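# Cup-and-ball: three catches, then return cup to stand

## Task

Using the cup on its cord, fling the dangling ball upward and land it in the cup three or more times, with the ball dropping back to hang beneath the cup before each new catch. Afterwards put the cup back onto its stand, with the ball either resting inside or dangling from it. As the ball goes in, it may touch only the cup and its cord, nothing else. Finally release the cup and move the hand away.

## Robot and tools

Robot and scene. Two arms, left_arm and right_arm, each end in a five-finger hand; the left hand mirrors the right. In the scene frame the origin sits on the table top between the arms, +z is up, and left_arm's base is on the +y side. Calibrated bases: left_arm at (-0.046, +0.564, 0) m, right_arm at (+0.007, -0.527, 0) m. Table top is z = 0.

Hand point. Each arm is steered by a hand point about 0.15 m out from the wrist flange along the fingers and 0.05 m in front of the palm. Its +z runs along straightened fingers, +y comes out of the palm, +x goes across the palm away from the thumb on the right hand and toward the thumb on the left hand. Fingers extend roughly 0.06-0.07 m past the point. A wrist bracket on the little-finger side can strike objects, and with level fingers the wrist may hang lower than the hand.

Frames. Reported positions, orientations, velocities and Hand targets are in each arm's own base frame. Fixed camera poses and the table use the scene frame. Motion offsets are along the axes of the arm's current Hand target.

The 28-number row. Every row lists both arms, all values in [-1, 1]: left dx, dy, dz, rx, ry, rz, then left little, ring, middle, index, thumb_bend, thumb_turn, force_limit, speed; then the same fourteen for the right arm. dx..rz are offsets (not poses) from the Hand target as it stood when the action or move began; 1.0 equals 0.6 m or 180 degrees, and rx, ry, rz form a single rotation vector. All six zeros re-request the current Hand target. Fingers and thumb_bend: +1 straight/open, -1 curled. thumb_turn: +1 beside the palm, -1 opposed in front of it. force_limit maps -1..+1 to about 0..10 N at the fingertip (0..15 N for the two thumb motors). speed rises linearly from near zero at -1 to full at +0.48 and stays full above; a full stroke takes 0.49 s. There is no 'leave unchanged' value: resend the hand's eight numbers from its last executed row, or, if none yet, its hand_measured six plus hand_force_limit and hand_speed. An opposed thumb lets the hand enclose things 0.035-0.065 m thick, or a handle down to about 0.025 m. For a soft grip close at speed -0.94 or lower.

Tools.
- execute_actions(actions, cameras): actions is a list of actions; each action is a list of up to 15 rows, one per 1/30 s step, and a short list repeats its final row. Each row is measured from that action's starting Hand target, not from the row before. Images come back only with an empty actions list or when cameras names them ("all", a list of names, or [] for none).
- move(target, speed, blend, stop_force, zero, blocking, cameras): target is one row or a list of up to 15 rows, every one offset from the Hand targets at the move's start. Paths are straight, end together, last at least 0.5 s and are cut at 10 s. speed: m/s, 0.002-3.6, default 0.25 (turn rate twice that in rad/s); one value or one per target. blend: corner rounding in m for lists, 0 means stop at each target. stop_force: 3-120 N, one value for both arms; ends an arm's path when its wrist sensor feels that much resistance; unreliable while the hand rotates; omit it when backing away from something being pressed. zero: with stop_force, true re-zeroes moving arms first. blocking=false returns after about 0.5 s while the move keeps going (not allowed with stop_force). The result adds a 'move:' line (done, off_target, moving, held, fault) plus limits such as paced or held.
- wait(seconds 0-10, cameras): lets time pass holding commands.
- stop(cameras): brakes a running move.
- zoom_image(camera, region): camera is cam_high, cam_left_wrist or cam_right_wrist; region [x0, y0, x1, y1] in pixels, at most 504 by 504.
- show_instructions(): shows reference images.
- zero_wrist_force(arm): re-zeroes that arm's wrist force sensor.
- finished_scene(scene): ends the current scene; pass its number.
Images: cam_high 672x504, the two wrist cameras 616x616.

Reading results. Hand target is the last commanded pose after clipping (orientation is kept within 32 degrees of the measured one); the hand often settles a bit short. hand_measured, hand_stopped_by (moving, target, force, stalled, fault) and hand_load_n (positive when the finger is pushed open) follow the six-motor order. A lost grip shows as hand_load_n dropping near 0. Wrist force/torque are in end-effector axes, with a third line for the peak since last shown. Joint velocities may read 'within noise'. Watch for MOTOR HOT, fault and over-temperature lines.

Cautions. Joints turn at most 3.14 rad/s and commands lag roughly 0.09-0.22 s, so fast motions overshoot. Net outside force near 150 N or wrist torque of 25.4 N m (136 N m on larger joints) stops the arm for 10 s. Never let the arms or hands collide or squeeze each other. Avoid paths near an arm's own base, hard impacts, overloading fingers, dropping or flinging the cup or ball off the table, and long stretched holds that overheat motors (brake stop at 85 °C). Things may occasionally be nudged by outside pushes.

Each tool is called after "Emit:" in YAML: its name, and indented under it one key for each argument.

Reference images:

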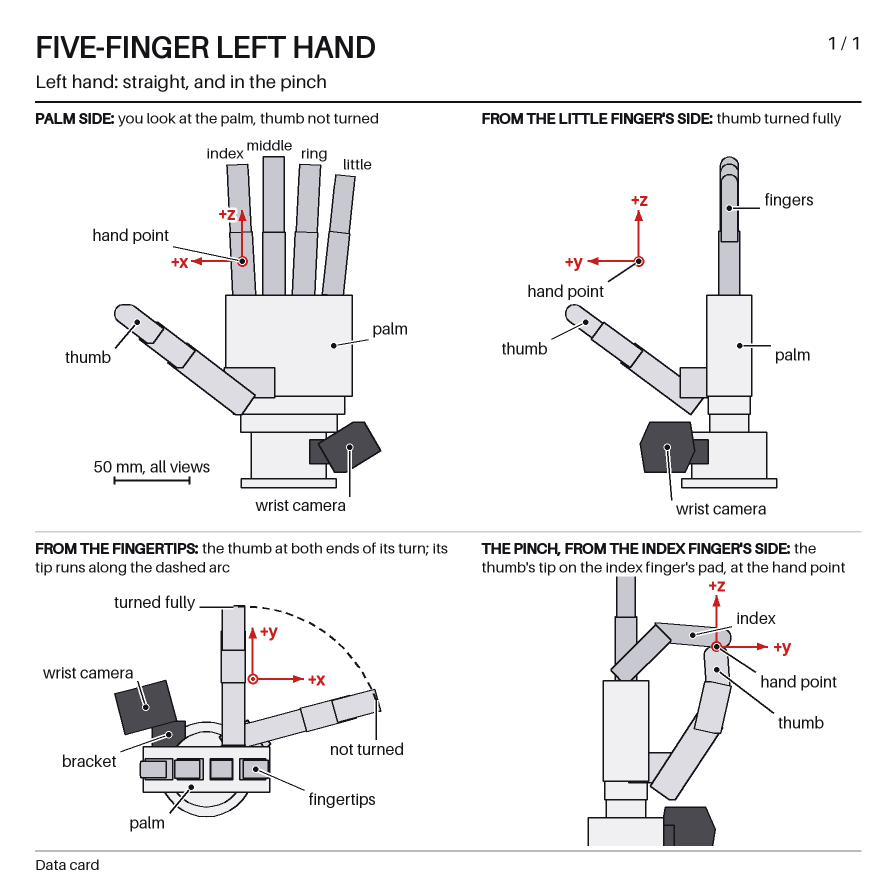

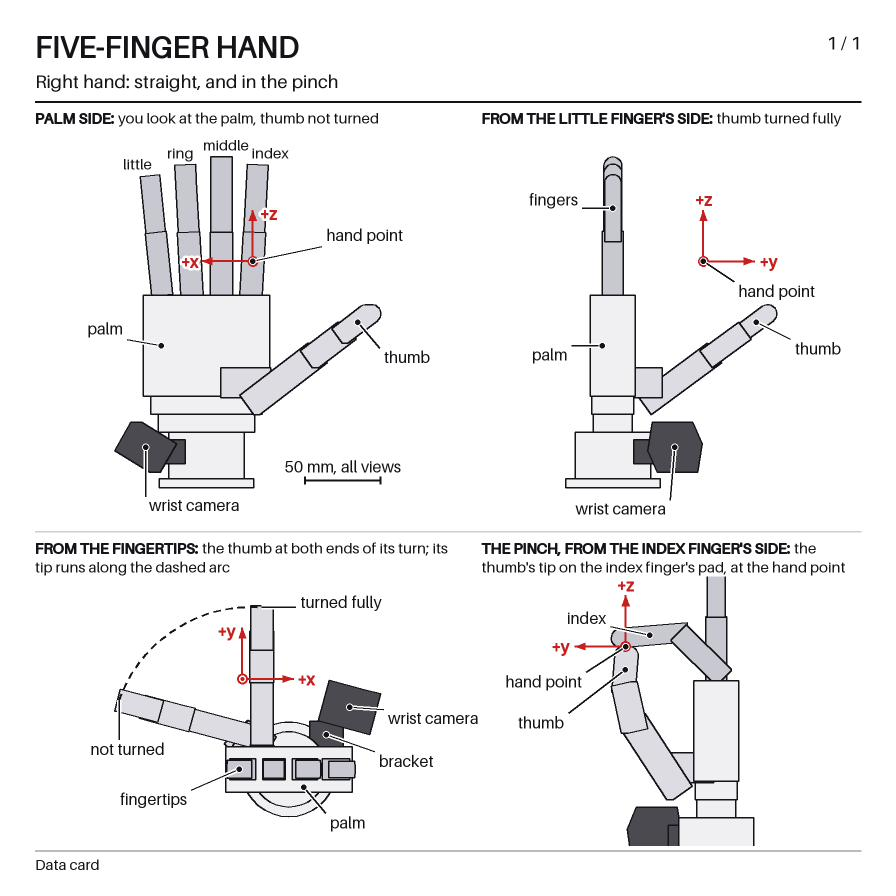

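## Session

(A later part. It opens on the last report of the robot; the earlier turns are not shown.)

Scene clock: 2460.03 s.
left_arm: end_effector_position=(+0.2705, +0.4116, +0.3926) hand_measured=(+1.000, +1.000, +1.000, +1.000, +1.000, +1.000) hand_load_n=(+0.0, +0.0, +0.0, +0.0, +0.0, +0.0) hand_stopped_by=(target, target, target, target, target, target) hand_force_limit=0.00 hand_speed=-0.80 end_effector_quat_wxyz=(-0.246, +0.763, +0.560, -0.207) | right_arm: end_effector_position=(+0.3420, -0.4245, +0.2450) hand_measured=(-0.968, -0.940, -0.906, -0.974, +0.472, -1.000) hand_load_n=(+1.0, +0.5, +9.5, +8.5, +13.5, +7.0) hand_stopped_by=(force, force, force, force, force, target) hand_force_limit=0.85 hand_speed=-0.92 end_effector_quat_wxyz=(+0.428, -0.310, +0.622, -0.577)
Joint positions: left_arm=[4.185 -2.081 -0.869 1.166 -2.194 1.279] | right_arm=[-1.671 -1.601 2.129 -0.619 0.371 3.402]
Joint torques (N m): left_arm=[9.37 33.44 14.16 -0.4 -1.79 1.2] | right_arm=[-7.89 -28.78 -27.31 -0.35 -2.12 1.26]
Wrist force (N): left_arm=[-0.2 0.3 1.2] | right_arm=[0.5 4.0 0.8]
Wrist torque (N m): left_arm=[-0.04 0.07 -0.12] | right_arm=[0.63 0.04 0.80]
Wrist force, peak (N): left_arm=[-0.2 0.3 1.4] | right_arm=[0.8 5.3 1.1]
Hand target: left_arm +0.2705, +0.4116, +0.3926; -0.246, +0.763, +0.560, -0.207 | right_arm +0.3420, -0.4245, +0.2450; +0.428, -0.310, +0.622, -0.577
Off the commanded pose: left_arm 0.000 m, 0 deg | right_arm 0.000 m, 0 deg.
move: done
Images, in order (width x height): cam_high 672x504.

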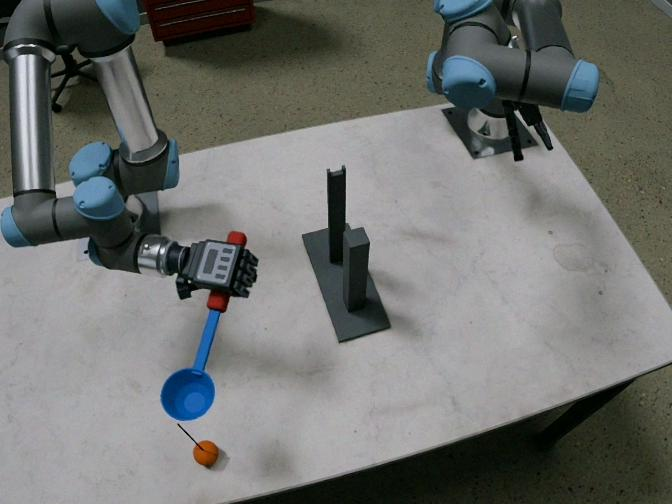

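Emit:
wait:
  seconds: 0.1
  cameras: ["cam_high"]

Emit:
zoom_image:
  camera: "cam_high"
  region: [140, 380, 250, 490]

Emit:
wait:
  seconds: 0.2
  cameras: ["cam_high"]

Emit:
zoom_image:
  camera: "cam_high"
  region: [140, 380, 250, 490]

Emit:
wait:
  seconds: 0.23
  cameras: ["cam_high"]

Emit:
zoom_image:
  camera: "cam_high"
  region: [140, 380, 250, 490]

Scene clock: 2462.80 s.
left_arm: end_effector_position=(+0.2705, +0.4116, +0.3926) hand_measured=(+1.000, +1.000, +1.000, +1.000, +1.000, +1.000) hand_load_n=(+0.0, +0.0, +0.0, +0.0, +0.0, +0.0) hand_stopped_by=(target, target, target, target, target, target) hand_force_limit=0.00 hand_speed=-0.80 end_effector_quat_wxyz=(-0.246, +0.763, +0.560, -0.207) | right_arm: end_effector_position=(+0.3420, -0.4245, +0.2450) hand_measured=(-0.968, -0.940, -0.906, -0.974, +0.472, -1.000) hand_load_n=(+1.0, +0.5, +9.5, +8.5, +13.0, +7.0) hand_stopped_by=(force, force, force, force, force, target) hand_force_limit=0.85 hand_speed=-0.92 end_effector_quat_wxyz=(+0.428, -0.310, +0.622, -0.577)
Joint positions: left_arm=[4.185 -2.081 -0.869 1.166 -2.194 1.279] | right_arm=[-1.671 -1.601 2.129 -0.619 0.371 3.402]
Joint torques (N m): left_arm=[9.57 33.97 14.02 -0.44 -1.7 1.09] | right_arm=[-6.3 -8.89 -17.89 -2.42 -1.74 -0.99]
Wrist force (N): left_arm=[-0.1 0.3 1.4] | right_arm=[0.5 5.3 0.5]
Wrist torque (N m): left_arm=[-0.05 0.06 -0.11] | right_arm=[0.70 0.11 0.80]
Wrist force, peak (N): left_arm=[-0.1 0.3 1.5] | right_arm=[0.6 5.4 0.8]
Hand target: left_arm +0.2705, +0.4116, +0.3926; -0.246, +0.763, +0.560, -0.207 | right_arm +0.3420, -0.4245, +0.2450; +0.428, -0.310, +0.622, -0.577
Off the commanded pose: left_arm 0.000 m, 0 deg | right_arm 0.000 m, 0 deg.
wait: 0.10 s; at rest from the start
Images, in order (width x height): cam_high 672x504.

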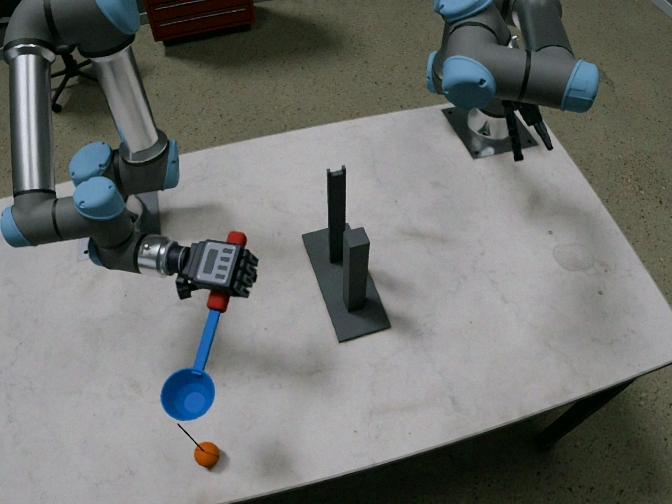

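Scaled by 4.582 from the camera's 672x504 image, which has a finer 960x720 frame.

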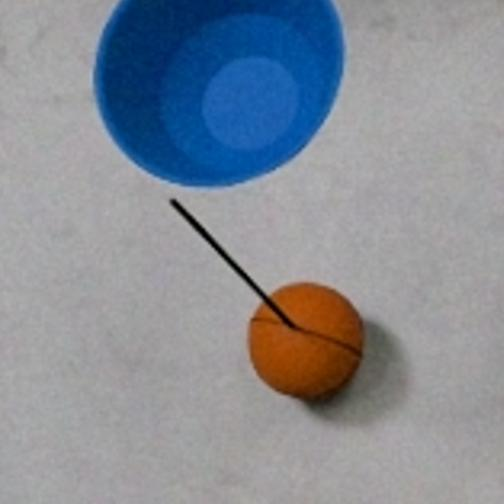

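Scene clock: 2463.00 s.
left_arm: end_effector_position=(+0.2705, +0.4116, +0.3926) hand_measured=(+1.000, +1.000, +1.000, +1.000, +1.000, +1.000) hand_load_n=(+0.0, +0.0, +0.0, +0.0, -0.5, +0.0) hand_stopped_by=(target, target, target, target, target, target) hand_force_limit=0.00 hand_speed=-0.80 end_effector_quat_wxyz=(-0.246, +0.763, +0.560, -0.207) | right_arm: end_effector_position=(+0.3420, -0.4245, +0.2450) hand_measured=(-0.968, -0.940, -0.906, -0.974, +0.472, -1.000) hand_load_n=(+1.0, +0.5, +9.5, +8.5, +13.5, +7.0) hand_stopped_by=(force, force, force, force, force, target) hand_force_limit=0.85 hand_speed=-0.92 end_effector_quat_wxyz=(+0.428, -0.310, +0.622, -0.577)
Joint positions: left_arm=[4.185 -2.081 -0.869 1.166 -2.194 1.279] | right_arm=[-1.671 -1.601 2.129 -0.619 0.371 3.402]
Joint torques (N m): left_arm=[8.55 33.38 13.62 -0.39 -1.72 1.17] | right_arm=[-6.85 -9.03 -18.08 -2.49 -1.76 -1.06]
Wrist force (N): left_arm=[-0.1 0.4 1.4] | right_arm=[0.7 4.5 0.7]
Wrist torque (N m): left_arm=[-0.03 0.07 -0.13] | right_arm=[0.72 0.03 0.82]
Wrist force, peak (N): left_arm=[-0.1 0.4 1.4] | right_arm=[0.7 5.1 1.1]
Hand target: left_arm +0.2705, +0.4116, +0.3926; -0.246, +0.763, +0.560, -0.207 | right_arm +0.3420, -0.4245, +0.2450; +0.428, -0.310, +0.622, -0.577
Off the commanded pose: left_arm 0.000 m, 0 deg | right_arm 0.000 m, 0 deg.
wait: 0.20 s; at rest by 0.17 s
Images, in order (width x height): cam_high 672x504.

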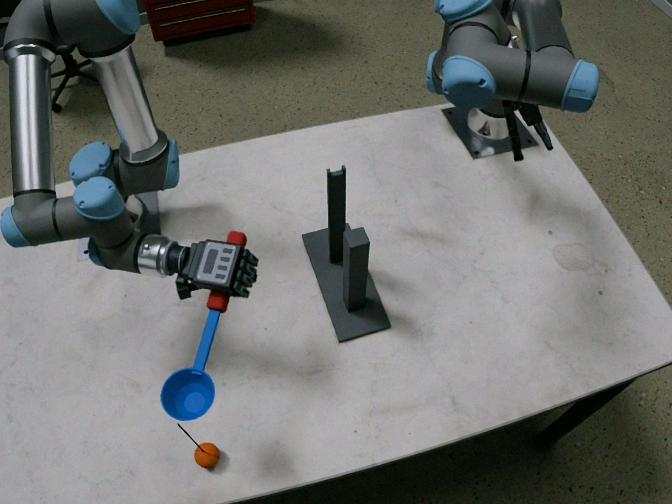

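Scaled by 4.582 from the camera's 672x504 image, which has a finer 960x720 frame.

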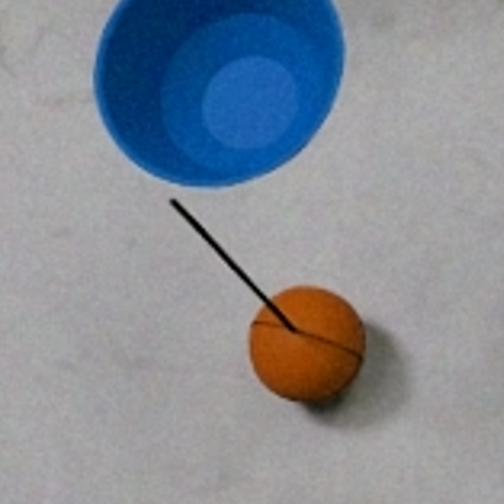

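Scene clock: 2463.23 s.
left_arm: end_effector_position=(+0.2705, +0.4116, +0.3926) hand_measured=(+1.000, +1.000, +1.000, +1.000, +1.000, +1.000) hand_load_n=(+0.0, +0.0, +0.0, +0.0, +0.0, +0.0) hand_stopped_by=(target, target, target, target, target, target) hand_force_limit=0.00 hand_speed=-0.80 end_effector_quat_wxyz=(-0.246, +0.763, +0.560, -0.207) | right_arm: end_effector_position=(+0.3420, -0.4245, +0.2450) hand_measured=(-0.968, -0.940, -0.906, -0.974, +0.472, -1.000) hand_load_n=(+1.5, +0.5, +9.5, +8.5, +13.5, +7.0) hand_stopped_by=(force, force, force, force, force, target) hand_force_limit=0.85 hand_speed=-0.92 end_effector_quat_wxyz=(+0.428, -0.310, +0.622, -0.577)
Joint positions: left_arm=[4.185 -2.081 -0.869 1.166 -2.194 1.279] | right_arm=[-1.671 -1.601 2.129 -0.619 0.371 3.402]
Joint torques (N m): left_arm=[8.53 34.19 14.31 -0.39 -1.7 1.22] | right_arm=[-6.2 -9.22 -17.8 -2.46 -1.63 -1.37]
Wrist force (N): left_arm=[0.0 0.4 1.2] | right_arm=[0.6 4.7 1.1]
Wrist torque (N m): left_arm=[-0.03 0.04 -0.11] | right_arm=[0.61 0.06 0.79]
Wrist force, peak (N): left_arm=[-0.2 0.3 1.3] | right_arm=[0.8 5.2 0.9]
Hand target: left_arm +0.2705, +0.4116, +0.3926; -0.246, +0.763, +0.560, -0.207 | right_arm +0.3420, -0.4245, +0.2450; +0.428, -0.310, +0.622, -0.577
Off the commanded pose: left_arm 0.000 m, 0 deg | right_arm 0.000 m, 0 deg.
wait: 0.23 s; at rest by 0.17 s
Images, in order (width x height): cam_high 672x504.

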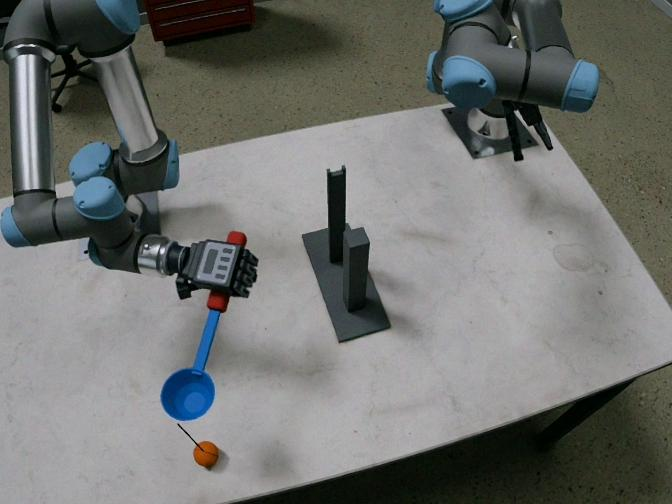

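Scaled by 4.582 from the camera's 672x504 image, which has a finer 960x720 frame.

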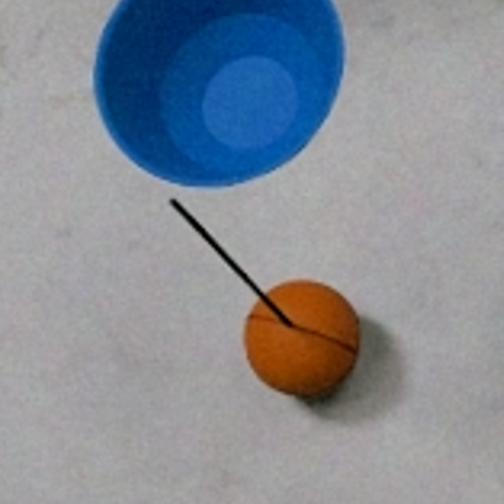

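Emit:
move:
  target: [0,0,0,0,0,0,1,1,1,1,1,1,0,-0.8,-0.0655,-0.3687,0.0128,0,0,0,-1,-1,-0.99,-1,-1,-1,0.85,-0.92]
  speed: 0.13

Emit:
execute_actions:
  actions:
    - [[0,0,0,0,0,0,1,1,1,1,1,1,0,-0.8,0,0,0,0,0,0,-1,-1,-0.99,-1,-1,-1,0.85,-0.92],[0,0,0,0,0,0,1,1,1,1,1,1,0,-0.8,0,0,0,0,0,0,-1,-1,-0.99,-1,-1,-1,0.85,-0.92],[0,0,0,0,0,0,1,1,1,1,1,1,0,-0.8,0,0.0001,0.0035,0,0,0,-1,-1,-0.99,-1,-1,-1,0.85,-0.92],[0,0,0,0,0,0,1,1,1,1,1,1,0,-0.8,0.0001,0.0003,0.0104,0,0,0,-1,-1,-0.99,-1,-1,-1,0.85,-0.92],[0,0,0,0,0,0,1,1,1,1,1,1,0,-0.8,0.0002,0.0007,0.0208,0,0,0,-1,-1,-0.99,-1,-1,-1,0.85,-0.92],[0,0,0,0,0,0,1,1,1,1,1,1,0,-0.8,0.0003,0.0011,0.0347,0,0,0,-1,-1,-0.99,-1,-1,-1,0.85,-0.92],[0,0,0,0,0,0,1,1,1,1,1,1,0,-0.8,0.0004,0.0016,0.0485,0,0,0,-1,-1,-0.99,-1,-1,-1,0.85,-0.92],[0,0,0,0,0,0,1,1,1,1,1,1,0,-0.8,0.0005,0.0020,0.0624,0,0,0,-1,-1,-0.99,-1,-1,-1,0.85,-0.92],[0,0,0,0,0,0,1,1,1,1,1,1,0,-0.8,0.0006,0.0025,0.0763,0,0,0,-1,-1,-0.99,-1,-1,-1,0.85,-0.92],[0,0,0,0,0,0,1,1,1,1,1,1,0,-0.8,0.0007,0.0029,0.0902,0,0,0,-1,-1,-0.99,-1,-1,-1,0.85,-0.92],[0,0,0,0,0,0,1,1,1,1,1,1,0,-0.8,0.0008,0.0033,0.1040,0,0,0,-1,-1,-0.99,-1,-1,-1,0.85,-0.92],[0,0,0,0,0,0,1,1,1,1,1,1,0,-0.8,0.0009,0.0038,0.1179,0,0,0,-1,-1,-0.99,-1,-1,-1,0.85,-0.92],[0,0,0,0,0,0,1,1,1,1,1,1,0,-0.8,0.0010,0.0042,0.1318,0,0,0,-1,-1,-0.99,-1,-1,-1,0.85,-0.92],[0,0,0,0,0,0,1,1,1,1,1,1,0,-0.8,0.0011,0.0047,0.1456,0,0,0,-1,-1,-0.99,-1,-1,-1,0.85,-0.92],[0,0,0,0,0,0,1,1,1,1,1,1,0,-0.8,0.0012,0.0051,0.1595,0,0,0,-1,-1,-0.99,-1,-1,-1,0.85,-0.92]]
    - [[0,0,0,0,0,0,1,1,1,1,1,1,0,-0.8,0,0.0002,0.0049,0,0,0,-1,-1,-0.99,-1,-1,-1,0.85,-0.92],[0,0,0,0,0,0,1,1,1,1,1,1,0,-0.8,0,0,0.0007,0,0,0,-1,-1,-0.99,-1,-1,-1,0.85,-0.92],[0,0,0,0,0,0,1,1,1,1,1,1,0,-0.8,-0.0001,-0.0004,-0.0125,0,0,0,-1,-1,-0.99,-1,-1,-1,0.85,-0.92],[0,0,0,0,0,0,1,1,1,1,1,1,0,-0.8,-0.0003,-0.0011,-0.0347,0,0,0,-1,-1,-0.99,-1,-1,-1,0.85,-0.92],[0,0,0,0,0,0,1,1,1,1,1,1,0,-0.8,-0.0004,-0.0018,-0.0569,0,0,0,-1,-1,-0.99,-1,-1,-1,0.85,-0.92],[0,0,0,0,0,0,1,1,1,1,1,1,0,-0.8,-0.0006,-0.0025,-0.0791,0,0,0,-1,-1,-0.99,-1,-1,-1,0.85,-0.92],[0,0,0,0,0,0,1,1,1,1,1,1,0,-0.8,-0.0008,-0.0033,-0.1012,0,0,0,-1,-1,-0.99,-1,-1,-1,0.85,-0.92],[0,0,0,0,0,0,1,1,1,1,1,1,0,-0.8,-0.0010,-0.0040,-0.1234,0,0,0,-1,-1,-0.99,-1,-1,-1,0.85,-0.92],[0,0,0,0,0,0,1,1,1,1,1,1,0,-0.8,-0.0011,-0.0047,-0.1456,0,0,0,-1,-1,-0.99,-1,-1,-1,0.85,-0.92],[0,0,0,0,0,0,1,1,1,1,1,1,0,-0.8,-0.0013,-0.0054,-0.1678,0,0,0,-1,-1,-0.99,-1,-1,-1,0.85,-0.92],[0,0,0,0,0,0,1,1,1,1,1,1,0,-0.8,-0.0015,-0.0061,-0.1900,0,0,0,-1,-1,-0.99,-1,-1,-1,0.85,-0.92],[0,0,0,0,0,0,1,1,1,1,1,1,0,-0.8,-0.0016,-0.0068,-0.2122,0,0,0,-1,-1,-0.99,-1,-1,-1,0.85,-0.92],[0,0,0,0,0,0,1,1,1,1,1,1,0,-0.8,-0.0018,-0.0075,-0.2344,0,0,0,-1,-1,-0.99,-1,-1,-1,0.85,-0.92],[0,0,0,0,0,0,1,1,1,1,1,1,0,-0.8,-0.0019,-0.0078,-0.2441,0,0,0,-1,-1,-0.99,-1,-1,-1,0.85,-0.92],[0,0,0,0,0,0,1,1,1,1,1,1,0,-0.8,-0.0019,-0.0078,-0.2413,0,0,0,-1,-1,-0.99,-1,-1,-1,0.85,-0.92]]
    - [[0,0,0,0,0,0,1,1,1,1,1,1,0,-0.8,0.0001,0.0005,0.0153,0,0,0,-1,-1,-0.99,-1,-1,-1,0.85,-0.92],[0,0,0,0,0,0,1,1,1,1,1,1,0,-0.8,0.0003,0.0014,0.0430,0,0,0,-1,-1,-0.99,-1,-1,-1,0.85,-0.92],[0,0,0,0,0,0,1,1,1,1,1,1,0,-0.8,0.0005,0.0023,0.0707,0,0,0,-1,-1,-0.99,-1,-1,-1,0.85,-0.92],[0,0,0,0,0,0,1,1,1,1,1,1,0,-0.8,0.0008,0.0032,0.0985,0,0,0,-1,-1,-0.99,-1,-1,-1,0.85,-0.92],[0,0,0,0,0,0,1,1,1,1,1,1,0,-0.8,0.0010,0.0041,0.1262,0,0,0,-1,-1,-0.99,-1,-1,-1,0.85,-0.92],[0,0,0,0,0,0,1,1,1,1,1,1,0,-0.8,0.0012,0.0049,0.1539,0,0,0,-1,-1,-0.99,-1,-1,-1,0.85,-0.92],[0,0,0,0,0,0,1,1,1,1,1,1,0,-0.8,0.0014,0.0058,0.1817,0,0,0,-1,-1,-0.99,-1,-1,-1,0.85,-0.92],[0,0,0,0,0,0,1,1,1,1,1,1,0,-0.8,0.0016,0.0067,0.2094,0,0,0,-1,-1,-0.99,-1,-1,-1,0.85,-0.92],[0,0,0,0,0,0,1,1,1,1,1,1,0,-0.8,0.0018,0.0076,0.2372,0,0,0,-1,-1,-0.99,-1,-1,-1,0.85,-0.92],[0,0,0,0,0,0,1,1,1,1,1,1,0,-0.8,0.0020,0.0085,0.2649,0,0,0,-1,-1,-0.99,-1,-1,-1,0.85,-0.92],[0,0,0,0,0,0,1,1,1,1,1,1,0,-0.8,0.0023,0.0094,0.2926,0,0,0,-1,-1,-0.99,-1,-1,-1,0.85,-0.92],[0,0,0,0,0,0,1,1,1,1,1,1,0,-0.8,0.0025,0.0103,0.3204,0,0,0,-1,-1,-0.99,-1,-1,-1,0.85,-0.92],[0,0,0,0,0,0,1,1,1,1,1,1,0,-0.8,0.0027,0.0112,0.3481,0,0,0,-1,-1,-0.99,-1,-1,-1,0.85,-0.92],[0,0,0,0,0,0,1,1,1,1,1,1,0,-0.8,0.0028,0.0117,0.3634,0,0,0,-1,-1,-0.99,-1,-1,-1,0.85,-0.92],[0,0,0,0,0,0,1,1,1,1,1,1,0,-0.8,0.0028,0.0118,0.3661,0,0,0,-1,-1,-0.99,-1,-1,-1,0.85,-0.92]]
    - [[0,0,0,0,0,0,1,1,1,1,1,1,0,-0.8,-0.0001,-0.0003,-0.0097,0,0,0,-1,-1,-0.99,-1,-1,-1,0.85,-0.92],[0,0,0,0,0,0,1,1,1,1,1,1,0,-0.8,-0.0002,-0.0010,-0.0319,0,0,0,-1,-1,-0.99,-1,-1,-1,0.85,-0.92],[0,0,0,0,0,0,1,1,1,1,1,1,0,-0.8,-0.0004,-0.0016,-0.0485,0,0,0,-1,-1,-0.99,-1,-1,-1,0.85,-0.92],[0,0,0,0,0,0,1,1,1,1,1,1,0,-0.8,-0.0005,-0.0019,-0.0596,0,0,0,-1,-1,-0.99,-1,-1,-1,0.85,-0.92],[0,0,0,0,0,0,1,1,1,1,1,1,0,-0.8,0.0028,-0.0027,-0.0652,0,0,0,-1,-1,-0.99,-1,-1,-1,0.85,-0.92],[0,0,0,0,0,0,1,1,1,1,1,1,0,-0.8,0.0092,-0.0038,-0.0663,0,0,0,-1,-1,-0.99,-1,-1,-1,0.85,-0.92],[0,0,0,0,0,0,1,1,1,1,1,1,0,-0.8,0.0188,-0.0057,-0.0680,0,0,0,-1,-1,-0.99,-1,-1,-1,0.85,-0.92],[0,0,0,0,0,0,1,1,1,1,1,1,0,-0.8,0.0300,-0.0077,-0.0707,0,0,0,-1,-1,-0.99,-1,-1,-1,0.85,-0.92],[0,0,0,0,0,0,1,1,1,1,1,1,0,-0.8,0.0412,-0.0099,-0.0752,0,0,0,-1,-1,-0.99,-1,-1,-1,0.85,-0.92],[0,0,0,0,0,0,1,1,1,1,1,1,0,-0.8,0.0523,-0.0121,-0.0808,0,0,0,-1,-1,-0.99,-1,-1,-1,0.85,-0.92],[0,0,0,0,0,0,1,1,1,1,1,1,0,-0.8,0.0645,-0.0088,-0.0882,0,0,0,-1,-1,-0.99,-1,-1,-1,0.85,-0.92],[0,0,0,0,0,0,1,1,1,1,1,1,0,-0.8,0.0745,0.0004,-0.0975,0,0,0,-1,-1,-0.99,-1,-1,-1,0.85,-0.92],[0,0,0,0,0,0,1,1,1,1,1,1,0,-0.8,0.0820,0.0155,-0.1085,0,0,0,-1,-1,-0.99,-1,-1,-1,0.85,-0.92],[0,0,0,0,0,0,1,1,1,1,1,1,0,-0.8,0.0858,0.0370,-0.1216,0,0,0,-1,-1,-0.99,-1,-1,-1,0.85,-0.92],[0,0,0,0,0,0,1,1,1,1,1,1,0,-0.8,0.0906,0.0638,-0.1363,0,0,0,-1,-1,-0.99,-1,-1,-1,0.85,-0.92]]
    - [[0,0,0,0,0,0,1,1,1,1,1,1,0,-0.8,0.0052,0.0296,-0.0149,0,0,0,-1,-1,-0.99,-1,-1,-1,0.85,-0.92],[0,0,0,0,0,0,1,1,1,1,1,1,0,-0.8,0.0100,0.0565,-0.0297,0,0,0,-1,-1,-0.99,-1,-1,-1,0.85,-0.92],[0,0,0,0,0,0,1,1,1,1,1,1,0,-0.8,0.0142,0.0801,-0.0427,0,0,0,-1,-1,-0.99,-1,-1,-1,0.85,-0.92],[0,0,0,0,0,0,1,1,1,1,1,1,0,-0.8,0.0177,0.1005,-0.0540,0,0,0,-1,-1,-0.99,-1,-1,-1,0.85,-0.92],[0,0,0,0,0,0,1,1,1,1,1,1,0,-0.8,0.0207,0.1177,-0.0635,0,0,0,-1,-1,-0.99,-1,-1,-1,0.85,-0.92],[0,0,0,0,0,0,1,1,1,1,1,1,0,-0.8,0.0233,0.1317,-0.0712,0,0,0,-1,-1,-0.99,-1,-1,-1,0.85,-0.92],[0,0,0,0,0,0,1,1,1,1,1,1,0,-0.8,0.0251,0.1424,-0.0771,0,0,0,-1,-1,-0.99,-1,-1,-1,0.85,-0.92],[0,0,0,0,0,0,1,1,1,1,1,1,0,-0.8,0.0265,0.1500,-0.0813,0,0,0,-1,-1,-0.99,-1,-1,-1,0.85,-0.92],[0,0,0,0,0,0,1,1,1,1,1,1,0,-0.8,0.0272,0.1543,-0.0836,0,0,0,-1,-1,-0.99,-1,-1,-1,0.85,-0.92],[0,0,0,0,0,0,1,1,1,1,1,1,0,-0.8,0.0275,0.1559,-0.0848,0,0,0,-1,-1,-0.99,-1,-1,-1,0.85,-0.92]]
  cameras: ["cam_high","cam_left_wrist"]

Emit:
wait:
  seconds: 0.1
  cameras: ["cam_high","cam_left_wrist"]

Emit:
wait:
  seconds: 0.3
  cameras: ["cam_high","cam_left_wrist"]

Scene clock: 2495.57 s.
left_arm: end_effector_position=(+0.2705, +0.4116, +0.3926) hand_measured=(+1.000, +1.000, +1.000, +1.000, +1.000, +1.000) hand_load_n=(+0.0, +0.0, +0.0, +0.0, +0.0, +0.0) hand_stopped_by=(target, target, target, target, target, target) hand_force_limit=0.00 hand_speed=-0.80 end_effector_quat_wxyz=(-0.246, +0.763, +0.560, -0.207) | right_arm: end_effector_position=(+0.3423, -0.4246, +0.4697) hand_measured=(-0.968, -0.940, -0.906, -0.974, +0.472, -1.000) hand_load_n=(+1.5, +0.5, +9.5, +8.5, +13.5, +6.5) hand_stopped_by=(force, force, force, force, force, target) hand_force_limit=0.85 hand_speed=-0.92 end_effector_quat_wxyz=(+0.428, -0.310, +0.622, -0.577)
Joint positions: left_arm=[4.185 -2.081 -0.869 1.166 -2.194 1.279] | right_arm=[-1.671 -1.724 1.642 -0.009 0.372 3.402]
Joint torques (N m): left_arm=[8.98 33.59 14.11 -0.46 -1.74 1.03] | right_arm=[5.91 -19.39 -26.54 -2.24 2.64 1.54]
Wrist force (N): left_arm=[-0.1 0.3 1.1] | right_arm=[0.4 4.3 0.5]
Wrist torque (N m): left_arm=[-0.04 0.05 -0.12] | right_arm=[0.66 0.09 0.80]
Wrist force, peak (N): left_arm=[-0.2 0.3 1.6] | right_arm=[0.7 7.1 1.0]
Hand target: left_arm +0.2705, +0.4116, +0.3926; -0.246, +0.763, +0.560, -0.207 | right_arm +0.3423, -0.4246, +0.4698; +0.428, -0.310, +0.622, -0.577
Off the commanded pose: left_arm 0.000 m, 0 deg | right_arm 0.000 m, 0 deg.
move: done

Scene clock: 2498.33 s.
left_arm: end_effector_position=(+0.2705, +0.4116, +0.3926) hand_measured=(+1.000, +1.000, +1.000, +1.000, +1.000, +1.000) hand_load_n=(+0.0, +0.0, +0.0, +0.0, +0.0, +0.0) hand_stopped_by=(target, target, target, target, target, target) hand_force_limit=0.00 hand_speed=-0.80 end_effector_quat_wxyz=(-0.246, +0.763, +0.560, -0.207) | right_arm: end_effector_position=(+0.3591, -0.4859, +0.3235) hand_measured=(-0.968, -0.940, -0.906, -0.974, +0.472, -1.000) hand_load_n=(+2.5, +2.0, +9.5, +9.5, +13.5, +7.5) hand_stopped_by=(force, force, force, force, force, target) hand_force_limit=0.85 hand_speed=-0.92 end_effector_quat_wxyz=(+0.428, -0.310, +0.622, -0.577)
Joint positions: left_arm=[4.185 -2.081 -0.869 1.166 -2.194 1.279] | right_arm=[-1.613 -1.521 1.828 -0.387 0.429 3.39]
Joint torques (N m): left_arm=[9.39 33.94 14.06 -0.44 -1.79 1.15] | right_arm=[-0.05 -11.83 -17.75 -3.39 1.49 -1.77]
Wrist force (N): left_arm=[-0.1 0.2 1.2] | right_arm=[0.5 5.1 0.8]
Wrist torque (N m): left_arm=[-0.06 0.06 -0.11] | right_arm=[0.67 0.10 0.90]
Wrist force, peak (N): left_arm=[-0.4 0.4 1.4] | right_arm=[0.0 14.5 2.6]
Hand target: left_arm +0.2705, +0.4116, +0.3926; -0.246, +0.763, +0.560, -0.207 | right_arm +0.3591, -0.4859, +0.3234; +0.428, -0.310, +0.622, -0.577
Off the commanded pose: left_arm 0.000 m, 0 deg | right_arm 0.000 m, 0 deg.
Step readings (end_effector_position of left_arm | right_arm):
0: (+0.2705, +0.4116, +0.3926) | (+0.3423, -0.4246, +0.4697)
1: (+0.2705, +0.4116, +0.3926) | (+0.3423, -0.4246, +0.4697)
2: (+0.2705, +0.4116, +0.3926) | (+0.3423, -0.4246, +0.4697)
4: (+0.2705, +0.4116, +0.3926) | (+0.3428, -0.4248, +0.4698)
8: (+0.2705, +0.4116, +0.3926) | (+0.3599, -0.4330, +0.4695)
15: (+0.2705, +0.4116, +0.3926) | (+0.4129, -0.4593, +0.4690)
16: (+0.2705, +0.4116, +0.3926) | (+0.4199, -0.4629, +0.4690)
17: (+0.2705, +0.4116, +0.3926) | (+0.4259, -0.4661, +0.4691)
19: (+0.2705, +0.4116, +0.3926) | (+0.4281, -0.4681, +0.4696)
23: (+0.2705, +0.4116, +0.3926) | (+0.3917, -0.4489, +0.4695)
30: (+0.2705, +0.4116, +0.3926) | (+0.3096, -0.4064, +0.4689)
31: (+0.2705, +0.4116, +0.3926) | (+0.3030, -0.4033, +0.4690)
32: (+0.2705, +0.4116, +0.3926) | (+0.3013, -0.4029, +0.4692)
34: (+0.2705, +0.4116, +0.3926) | (+0.3153, -0.4096, +0.4695)
38: (+0.2705, +0.4116, +0.3926) | (+0.3758, -0.4351, +0.4667)
45: (+0.2705, +0.4116, +0.3926) | (+0.4808, -0.4904, +0.4666)
46: (+0.2705, +0.4116, +0.3926) | (+0.4902, -0.4961, +0.4671)
47: (+0.2705, +0.4116, +0.3926) | (+0.4942, -0.4995, +0.4679)
49: (+0.2705, +0.4116, +0.3926) | (+0.4823, -0.4962, +0.4698)
53: (+0.2705, +0.4116, +0.3926) | (+0.4551, -0.4881, +0.4698)
60: (+0.2705, +0.4116, +0.3926) | (+0.4149, -0.5152, +0.4488)
61: (+0.2705, +0.4116, +0.3926) | (+0.4089, -0.5127, +0.4359)
62: (+0.2705, +0.4116, +0.3926) | (+0.4028, -0.5089, +0.4203)
64: (+0.2705, +0.4116, +0.3926) | (+0.3902, -0.5001, +0.3867)
68: (+0.2705, +0.4116, +0.3926) | (+0.3667, -0.4878, +0.3360)
75: (+0.2705, +0.4116, +0.3926) | (+0.3588, -0.4858, +0.3231)
camera_calibration:
cam_left_wrist: T_world_to_cam=[[-0.641971, 0.517504, 0.565741, -0.255726], [0.734502, 0.626762, 0.260148, -0.56419], [-0.219957, 0.582545, -0.78247, 0.234956], [0, 0, 0, 1]] pos_world=[0.301911, 0.34908, 0.475293]
Images, in order (width x height): cam_high 672x504, cam_left_wrist 616x616.

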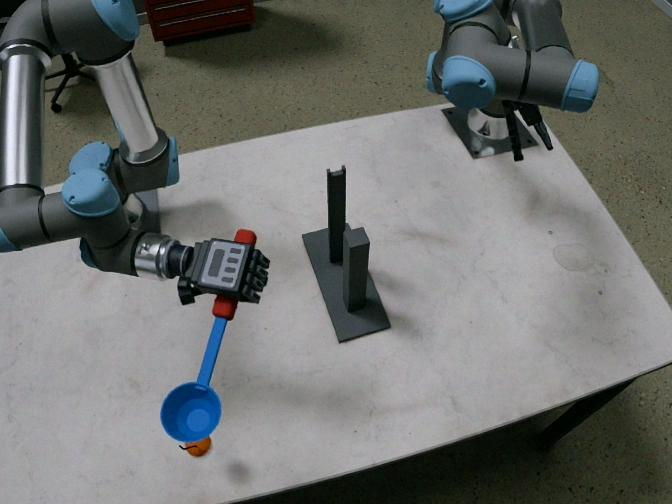

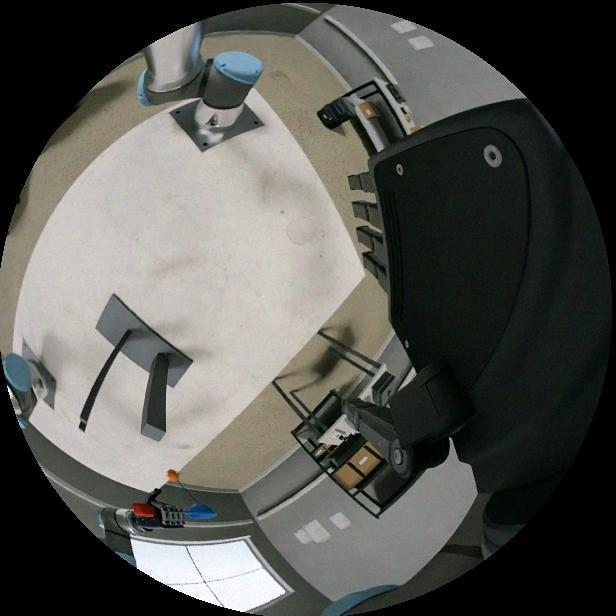

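Scene clock: 2498.43 s.
left_arm: end_effector_position=(+0.2705, +0.4116, +0.3926) hand_measured=(+1.000, +1.000, +1.000, +1.000, +1.000, +1.000) hand_load_n=(+0.0, +0.0, +0.0, +0.0, +0.0, -0.5) hand_stopped_by=(target, target, target, target, target, target) hand_force_limit=0.00 hand_speed=-0.80 end_effector_quat_wxyz=(-0.246, +0.763, +0.560, -0.207) | right_arm: end_effector_position=(+0.3591, -0.4859, +0.3235) hand_measured=(-0.968, -0.940, -0.906, -0.974, +0.472, -1.000) hand_load_n=(+2.5, +2.0, +9.5, +9.0, +13.5, +7.0) hand_stopped_by=(force, force, force, force, force, target) hand_force_limit=0.85 hand_speed=-0.92 end_effector_quat_wxyz=(+0.428, -0.310, +0.622, -0.577)
Joint positions: left_arm=[4.185 -2.081 -0.869 1.166 -2.194 1.279] | right_arm=[-1.613 -1.521 1.828 -0.387 0.429 3.39]
Joint torques (N m): left_arm=[9.34 33.78 13.5 -0.46 -1.73 0.97] | right_arm=[-0.81 -11.79 -15.5 -2.88 1.13 -1.01]
Wrist force (N): left_arm=[-0.1 0.5 1.1] | right_arm=[0.6 3.7 1.0]
Wrist torque (N m): left_arm=[-0.01 0.05 -0.12] | right_arm=[0.60 -0.04 0.74]
Wrist force, peak (N): left_arm=[-0.1 0.3 1.5] | right_arm=[1.0 5.1 1.3]
Hand target: left_arm +0.2705, +0.4116, +0.3926; -0.246, +0.763, +0.560, -0.207 | right_arm +0.3591, -0.4859, +0.3234; +0.428, -0.310, +0.622, -0.577
Off the commanded pose: left_arm 0.000 m, 0 deg | right_arm 0.000 m, 0 deg.
wait: 0.10 s; no rest
camera_calibration:
cam_left_wrist: T_world_to_cam=[[-0.641971, 0.517504, 0.565741, -0.255726], [0.734502, 0.626762, 0.260148, -0.56419], [-0.219957, 0.582545, -0.78247, 0.234956], [0, 0, 0, 1]] pos_world=[0.301911, 0.34908, 0.475293]
Images, in order (width x height): cam_high 672x504, cam_left_wrist 616x616.

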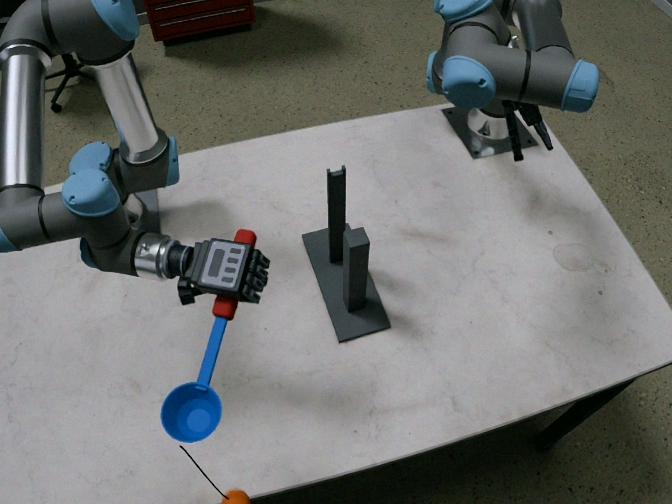

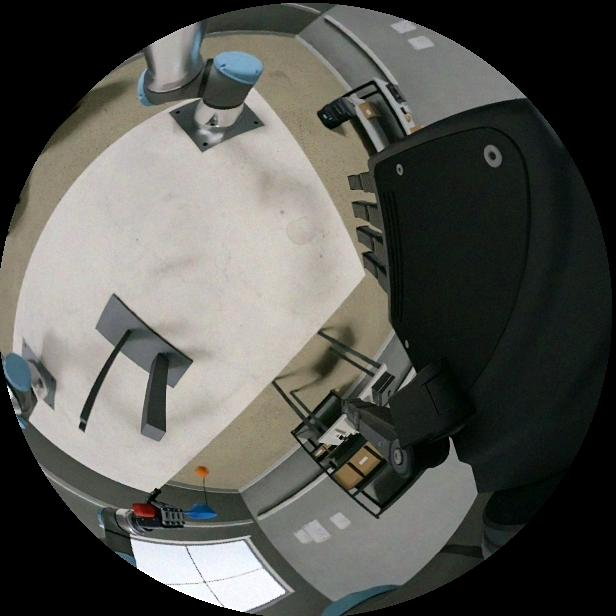

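Scene clock: 2498.73 s.
left_arm: end_effector_position=(+0.2705, +0.4116, +0.3926) hand_measured=(+1.000, +1.000, +1.000, +1.000, +1.000, +1.000) hand_load_n=(+0.0, +0.0, +0.0, +0.0, +0.0, +0.0) hand_stopped_by=(target, target, target, target, target, target) hand_force_limit=0.00 hand_speed=-0.80 end_effector_quat_wxyz=(-0.246, +0.763, +0.560, -0.207) | right_arm: end_effector_position=(+0.3591, -0.4859, +0.3234) hand_measured=(-0.968, -0.940, -0.906, -0.974, +0.472, -1.000) hand_load_n=(+2.5, +2.0, +9.5, +9.5, +13.5, +7.0) hand_stopped_by=(force, force, force, force, force, target) hand_force_limit=0.85 hand_speed=-0.92 end_effector_quat_wxyz=(+0.428, -0.310, +0.622, -0.577)
Joint positions: left_arm=[4.185 -2.081 -0.869 1.166 -2.194 1.279] | right_arm=[-1.613 -1.521 1.828 -0.387 0.429 3.39]
Joint torques (N m): left_arm=[8.31 33.77 13.52 -0.51 -1.71 1.18] | right_arm=[-5.82 -12.05 -16.45 -2.92 -0.22 0.71]
Wrist force (N): left_arm=[-0.1 0.5 1.4] | right_arm=[1.2 5.1 0.7]
Wrist torque (N m): left_arm=[-0.02 0.06 -0.12] | right_arm=[0.62 0.00 0.89]
Wrist force, peak (N): left_arm=[-0.1 0.5 1.4] | right_arm=[1.2 5.1 0.7]
Hand target: left_arm +0.2705, +0.4116, +0.3926; -0.246, +0.763, +0.560, -0.207 | right_arm +0.3591, -0.4859, +0.3234; +0.428, -0.310, +0.622, -0.577
Off the commanded pose: left_arm 0.000 m, 0 deg | right_arm 0.000 m, 0 deg.
wait: 0.30 s; at rest by 0.17 s
camera_calibration:
cam_left_wrist: T_world_to_cam=[[-0.641971, 0.517504, 0.565741, -0.255726], [0.734502, 0.626762, 0.260148, -0.56419], [-0.219957, 0.582545, -0.78247, 0.234956], [0, 0, 0, 1]] pos_world=[0.301911, 0.34908, 0.475293]
Images, in order (width x height): cam_high 672x504, cam_left_wrist 616x616.

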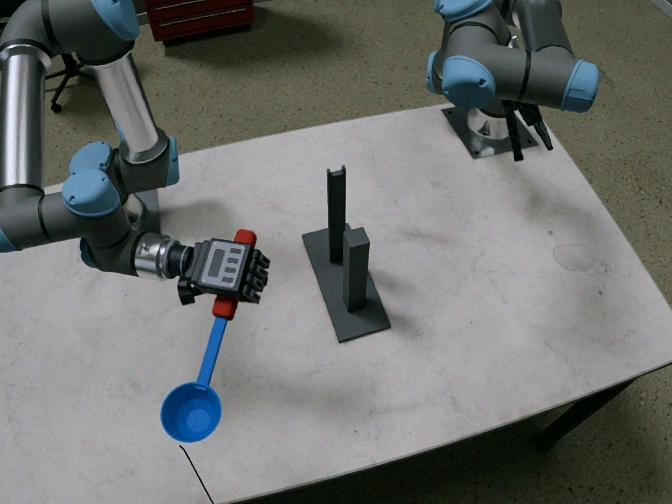

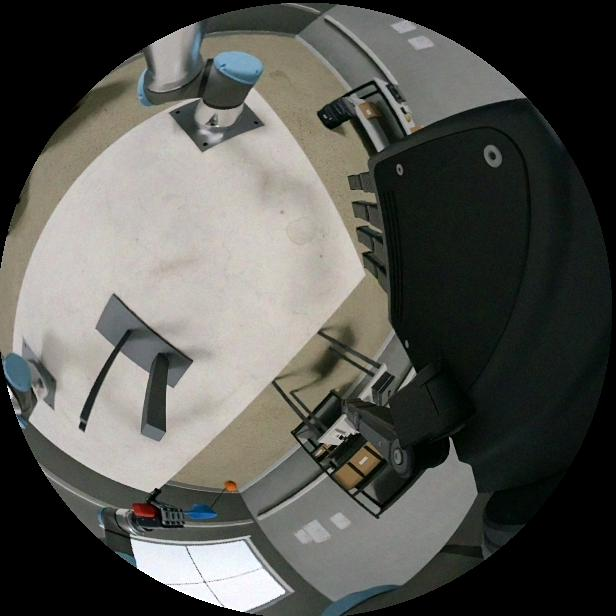

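Emit:
move:
  target:
    - [0,0,0,0,0,0,1,1,1,1,1,1,0,-0.8,-0.0941,0.0137,-0.0931,0,0,0,-1,-1,-0.99,-1,-1,-1,0.85,-0.92]
    - [0,0,0,0,0,0,1,1,1,1,1,1,0,-0.8,-0.0625,0.1915,-0.0993,0,0,0,-1,-1,-0.99,-1,-1,-1,0.85,-0.92]
  speed: [0.12,0.08]

Emit:
wait:
  seconds: 2

Emit:
move:
  target: [0,0,0,0,0,0,1,1,1,1,1,1,0,-0.8,-0.0064,-0.0361,0.0012,0,0,0,-1,-1,-0.99,-1,-1,-1,0.85,-0.92]
  speed: 0.015
  cameras: ["cam_high"]

Emit:
zoom_image:
  camera: "cam_high"
  region: [140, 380, 250, 490]

Scene clock: 2553.13 s.
left_arm: end_effector_position=(+0.2705, +0.4116, +0.3926) hand_measured=(+1.000, +1.000, +1.000, +1.000, +1.000, +1.000) hand_load_n=(+0.0, +0.0, +0.0, +0.0, +0.0, +0.0) hand_stopped_by=(target, target, target, target, target, target) hand_force_limit=0.00 hand_speed=-0.80 end_effector_quat_wxyz=(-0.246, +0.763, +0.560, -0.207) | right_arm: end_effector_position=(+0.3350, -0.4097, +0.2148) hand_measured=(-0.968, -0.940, -0.906, -0.974, +0.472, -1.000) hand_load_n=(+1.5, +1.5, +9.5, +9.0, +13.5, +6.5) hand_stopped_by=(force, force, force, force, force, target) hand_force_limit=0.85 hand_speed=-0.92 end_effector_quat_wxyz=(+0.428, -0.310, +0.622, -0.577)
Joint positions: left_arm=[4.185 -2.081 -0.869 1.166 -2.194 1.279] | right_arm=[-1.698 -1.598 2.217 -0.718 0.345 3.41]
Joint torques (N m): left_arm=[8.93 33.82 14.37 -0.35 -1.63 1.27] | right_arm=[-3.58 -29.77 -28.24 0.3 -1.23 0.48]
Wrist force (N): left_arm=[-0.2 0.4 1.3] | right_arm=[1.0 4.3 0.6]
Wrist torque (N m): left_arm=[-0.02 0.07 -0.13] | right_arm=[0.60 0.01 0.61]
Wrist force, peak (N): left_arm=[-0.2 0.6 1.6] | right_arm=[0.8 5.8 0.6]
Hand target: left_arm +0.2705, +0.4116, +0.3926; -0.246, +0.763, +0.560, -0.207 | right_arm +0.3350, -0.4097, +0.2149; +0.428, -0.310, +0.622, -0.577
Off the commanded pose: left_arm 0.000 m, 0 deg | right_arm 0.000 m, 0 deg.
move: done

Scene clock: 2555.13 s.
left_arm: end_effector_position=(+0.2705, +0.4116, +0.3926) hand_measured=(+1.000, +1.000, +1.000, +1.000, +1.000, +1.000) hand_load_n=(+0.0, +0.0, +0.0, +0.0, +0.0, +0.0) hand_stopped_by=(target, target, target, target, target, target) hand_force_limit=0.00 hand_speed=-0.80 end_effector_quat_wxyz=(-0.246, +0.763, +0.560, -0.207) | right_arm: end_effector_position=(+0.3350, -0.4097, +0.2149) hand_measured=(-0.968, -0.940, -0.906, -0.974, +0.472, -1.000) hand_load_n=(+1.5, +1.5, +9.5, +9.0, +13.5, +6.5) hand_stopped_by=(force, force, force, force, force, target) hand_force_limit=0.85 hand_speed=-0.92 end_effector_quat_wxyz=(+0.428, -0.310, +0.622, -0.577)
Joint positions: left_arm=[4.185 -2.081 -0.869 1.166 -2.194 1.279] | right_arm=[-1.698 -1.598 2.217 -0.718 0.345 3.41]
Joint torques (N m): left_arm=[8.84 34.04 14.12 -0.4 -1.75 1.06] | right_arm=[7.31 -29.41 -26.83 -2.56 2.2 -2.4]
Wrist force (N): left_arm=[-0.3 0.2 1.2] | right_arm=[0.7 3.7 0.8]
Wrist torque (N m): left_arm=[-0.05 0.08 -0.12] | right_arm=[0.58 0.02 0.60]
Wrist force, peak (N): left_arm=[-0.2 0.5 1.4] | right_arm=[0.9 4.8 1.0]
Hand target: left_arm +0.2705, +0.4116, +0.3926; -0.246, +0.763, +0.560, -0.207 | right_arm +0.3350, -0.4097, +0.2149; +0.428, -0.310, +0.622, -0.577
Off the commanded pose: left_arm 0.000 m, 0 deg | right_arm 0.000 m, 0 deg.
wait: 2.00 s; at rest by 0.17 s

Scene clock: 2556.87 s.
left_arm: end_effector_position=(+0.2705, +0.4116, +0.3926) hand_measured=(+1.000, +1.000, +1.000, +1.000, +1.000, +1.000) hand_load_n=(+0.0, +0.0, -0.5, -0.5, +0.0, -0.5) hand_stopped_by=(target, target, target, target, target, target) hand_force_limit=0.00 hand_speed=-0.80 end_effector_quat_wxyz=(-0.246, +0.763, +0.560, -0.207) | right_arm: end_effector_position=(+0.3350, -0.4097, +0.2371) hand_measured=(-0.968, -0.940, -0.906, -0.974, +0.472, -1.000) hand_load_n=(+1.5, +1.5, +10.0, +9.0, +13.5, +6.5) hand_stopped_by=(force, force, force, force, force, target) hand_force_limit=0.85 hand_speed=-0.92 end_effector_quat_wxyz=(+0.428, -0.310, +0.622, -0.577)
Joint positions: left_arm=[4.185 -2.081 -0.869 1.166 -2.194 1.279] | right_arm=[-1.698 -1.633 2.183 -0.648 0.345 3.41]
Joint torques (N m): left_arm=[9.86 34.19 14.03 -0.41 -1.79 1.05] | right_arm=[-3.59 -10.6 -18.16 -2.51 -0.67 -1.79]
Wrist force (N): left_arm=[-0.2 0.3 1.2] | right_arm=[1.0 4.4 1.0]
Wrist torque (N m): left_arm=[-0.04 0.07 -0.12] | right_arm=[0.58 -0.01 0.60]
Wrist force, peak (N): left_arm=[-0.3 0.5 1.4] | right_arm=[0.6 4.8 0.6]
Hand target: left_arm +0.2705, +0.4116, +0.3926; -0.246, +0.763, +0.560, -0.207 | right_arm +0.3350, -0.4097, +0.2369; +0.428, -0.310, +0.622, -0.577
Off the commanded pose: left_arm 0.000 m, 0 deg | right_arm 0.000 m, 0 deg.
move: done
Images, in order (width x height): cam_high 672x504.

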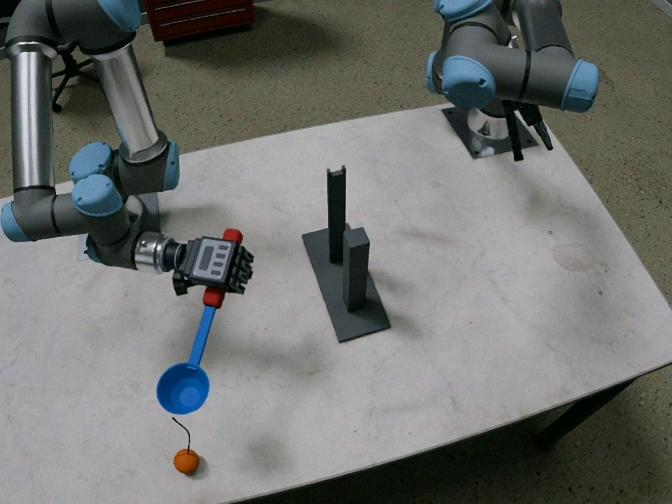

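Scaled by 4.582 from the camera's 672x504 image, which has a finer 960x720 frame.

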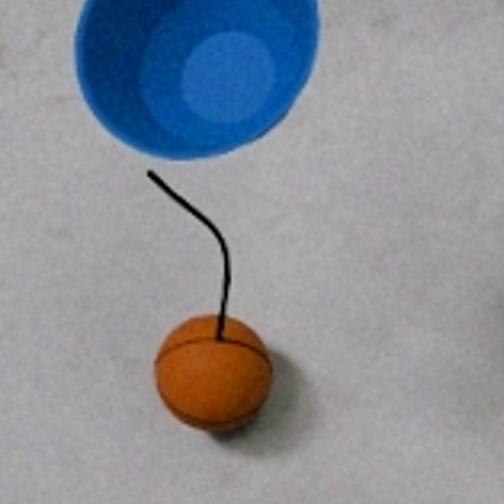

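Emit:
move:
  target: [0,0,0,0,0,0,1,1,1,1,1,1,0,-0.8,0.0506,-0.0100,-0.0274,0,0,0,-1,-1,-0.99,-1,-1,-1,0.85,-0.92]
  speed: 0.008
  cameras: ["cam_high"]

Emit:
zoom_image:
  camera: "cam_high"
  region: [120, 390, 230, 500]

Emit:
wait:
  seconds: 0.3
  cameras: ["cam_high"]

Emit:
zoom_image:
  camera: "cam_high"
  region: [120, 390, 230, 500]

Scene clock: 2565.43 s.
left_arm: end_effector_position=(+0.2705, +0.4116, +0.3926) hand_measured=(+1.000, +1.000, +1.000, +1.000, +1.000, +1.000) hand_load_n=(+0.0, +0.0, +0.0, +0.0, +0.0, +0.0) hand_stopped_by=(target, target, target, target, target, target) hand_force_limit=0.00 hand_speed=-0.80 end_effector_quat_wxyz=(-0.246, +0.763, +0.560, -0.207) | right_arm: end_effector_position=(+0.3062, -0.4299, +0.2370) hand_measured=(-0.968, -0.940, -0.906, -0.974, +0.472, -1.000) hand_load_n=(+1.5, +1.5, +9.5, +9.0, +13.5, +6.5) hand_stopped_by=(force, force, force, force, force, target) hand_force_limit=0.85 hand_speed=-0.92 end_effector_quat_wxyz=(+0.428, -0.310, +0.622, -0.577)
Joint positions: left_arm=[4.185 -2.081 -0.869 1.166 -2.194 1.279] | right_arm=[-1.775 -1.604 2.157 -0.678 0.268 3.438]
Joint torques (N m): left_arm=[9.42 34.13 14.05 -0.36 -1.68 1.11] | right_arm=[2.76 -10.36 -24.25 -2.43 -0.85 1.31]
Wrist force (N): left_arm=[-0.1 0.2 1.2] | right_arm=[0.5 4.5 0.7]
Wrist torque (N m): left_arm=[-0.05 0.05 -0.11] | right_arm=[0.60 0.09 0.57]
Wrist force, peak (N): left_arm=[-0.1 0.4 1.6] | right_arm=[0.7 5.0 1.1]
Hand target: left_arm +0.2705, +0.4116, +0.3926; -0.246, +0.763, +0.560, -0.207 | right_arm +0.3063, -0.4299, +0.2370; +0.428, -0.310, +0.622, -0.577
Off the commanded pose: left_arm 0.000 m, 0 deg | right_arm 0.000 m, 0 deg.
move: done
Images, in order (width x height): cam_high 672x504.

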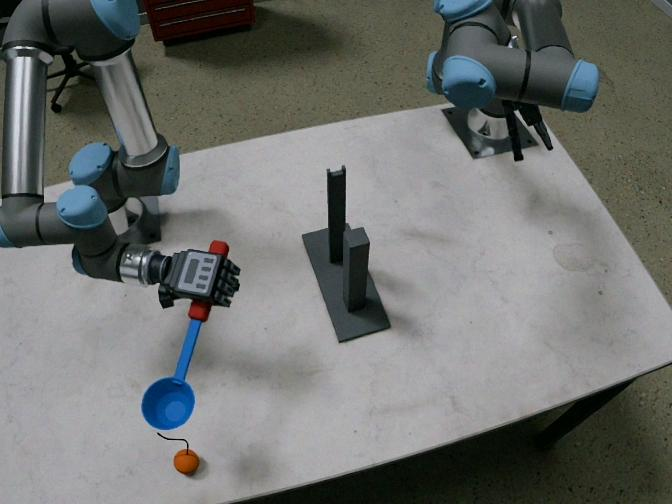

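Scaled by 4.582 from the camera's 672x504 image, which has a finer 960x720 frame.

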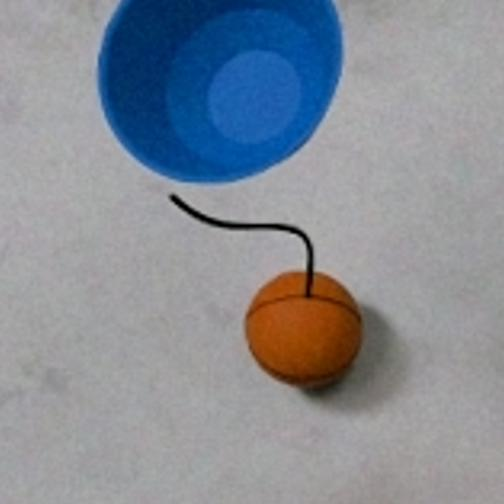

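Scene clock: 2565.73 s.
left_arm: end_effector_position=(+0.2705, +0.4116, +0.3926) hand_measured=(+1.000, +1.000, +1.000, +1.000, +1.000, +1.000) hand_load_n=(+0.0, +0.0, +0.0, +0.0, +0.0, +0.0) hand_stopped_by=(target, target, target, target, target, target) hand_force_limit=0.00 hand_speed=-0.80 end_effector_quat_wxyz=(-0.246, +0.763, +0.560, -0.207) | right_arm: end_effector_position=(+0.3063, -0.4299, +0.2370) hand_measured=(-0.968, -0.940, -0.906, -0.974, +0.472, -1.000) hand_load_n=(+1.5, +1.5, +9.5, +9.0, +13.5, +6.5) hand_stopped_by=(force, force, force, force, force, target) hand_force_limit=0.85 hand_speed=-0.92 end_effector_quat_wxyz=(+0.428, -0.310, +0.622, -0.577)
Joint positions: left_arm=[4.185 -2.081 -0.869 1.166 -2.194 1.279] | right_arm=[-1.775 -1.604 2.157 -0.678 0.268 3.438]
Joint torques (N m): left_arm=[9 34.08 13.93 -0.52 -1.78 1.19] | right_arm=[7.78 -16.3 -18.45 -1.19 2.27 -0.02]
Wrist force (N): left_arm=[0.0 0.2 1.2] | right_arm=[0.9 3.9 0.7]
Wrist torque (N m): left_arm=[-0.05 0.04 -0.11] | right_arm=[0.64 0.00 0.62]
Wrist force, peak (N): left_arm=[-0.3 0.2 1.4] | right_arm=[1.2 4.8 0.8]
Hand target: left_arm +0.2705, +0.4116, +0.3926; -0.246, +0.763, +0.560, -0.207 | right_arm +0.3063, -0.4299, +0.2370; +0.428, -0.310, +0.622, -0.577
Off the commanded pose: left_arm 0.000 m, 0 deg | right_arm 0.000 m, 0 deg.
wait: 0.30 s; at rest by 0.17 s
Images, in order (width x height): cam_high 672x504.

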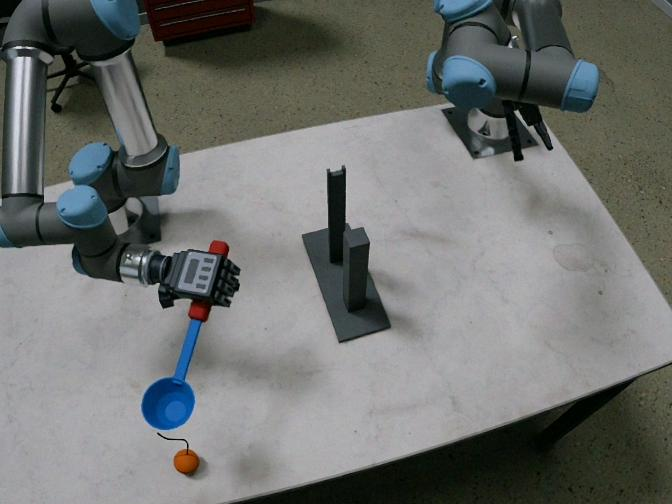

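Scaled by 4.582 from the camera's 672x504 image, which has a finer 960x720 frame.

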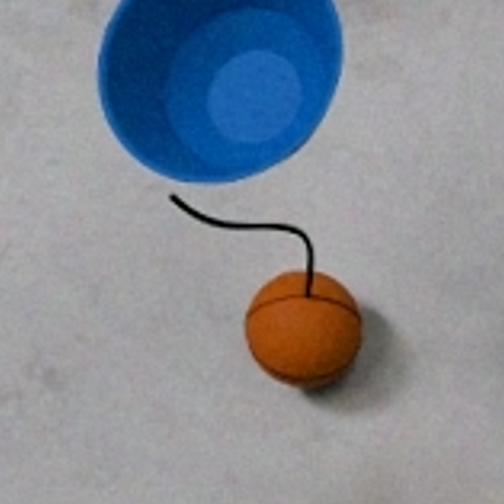

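Emit:
zoom_image:
  camera: "cam_high"
  region: [118, 350, 218, 450]

Scaled by 5.040 from the camera's 672x504 image, which has a finer 960x720 frame.

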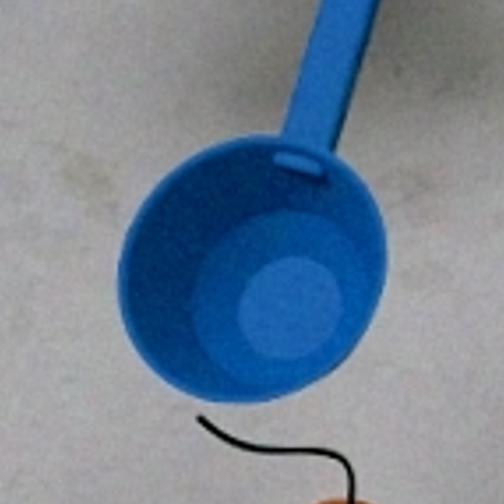

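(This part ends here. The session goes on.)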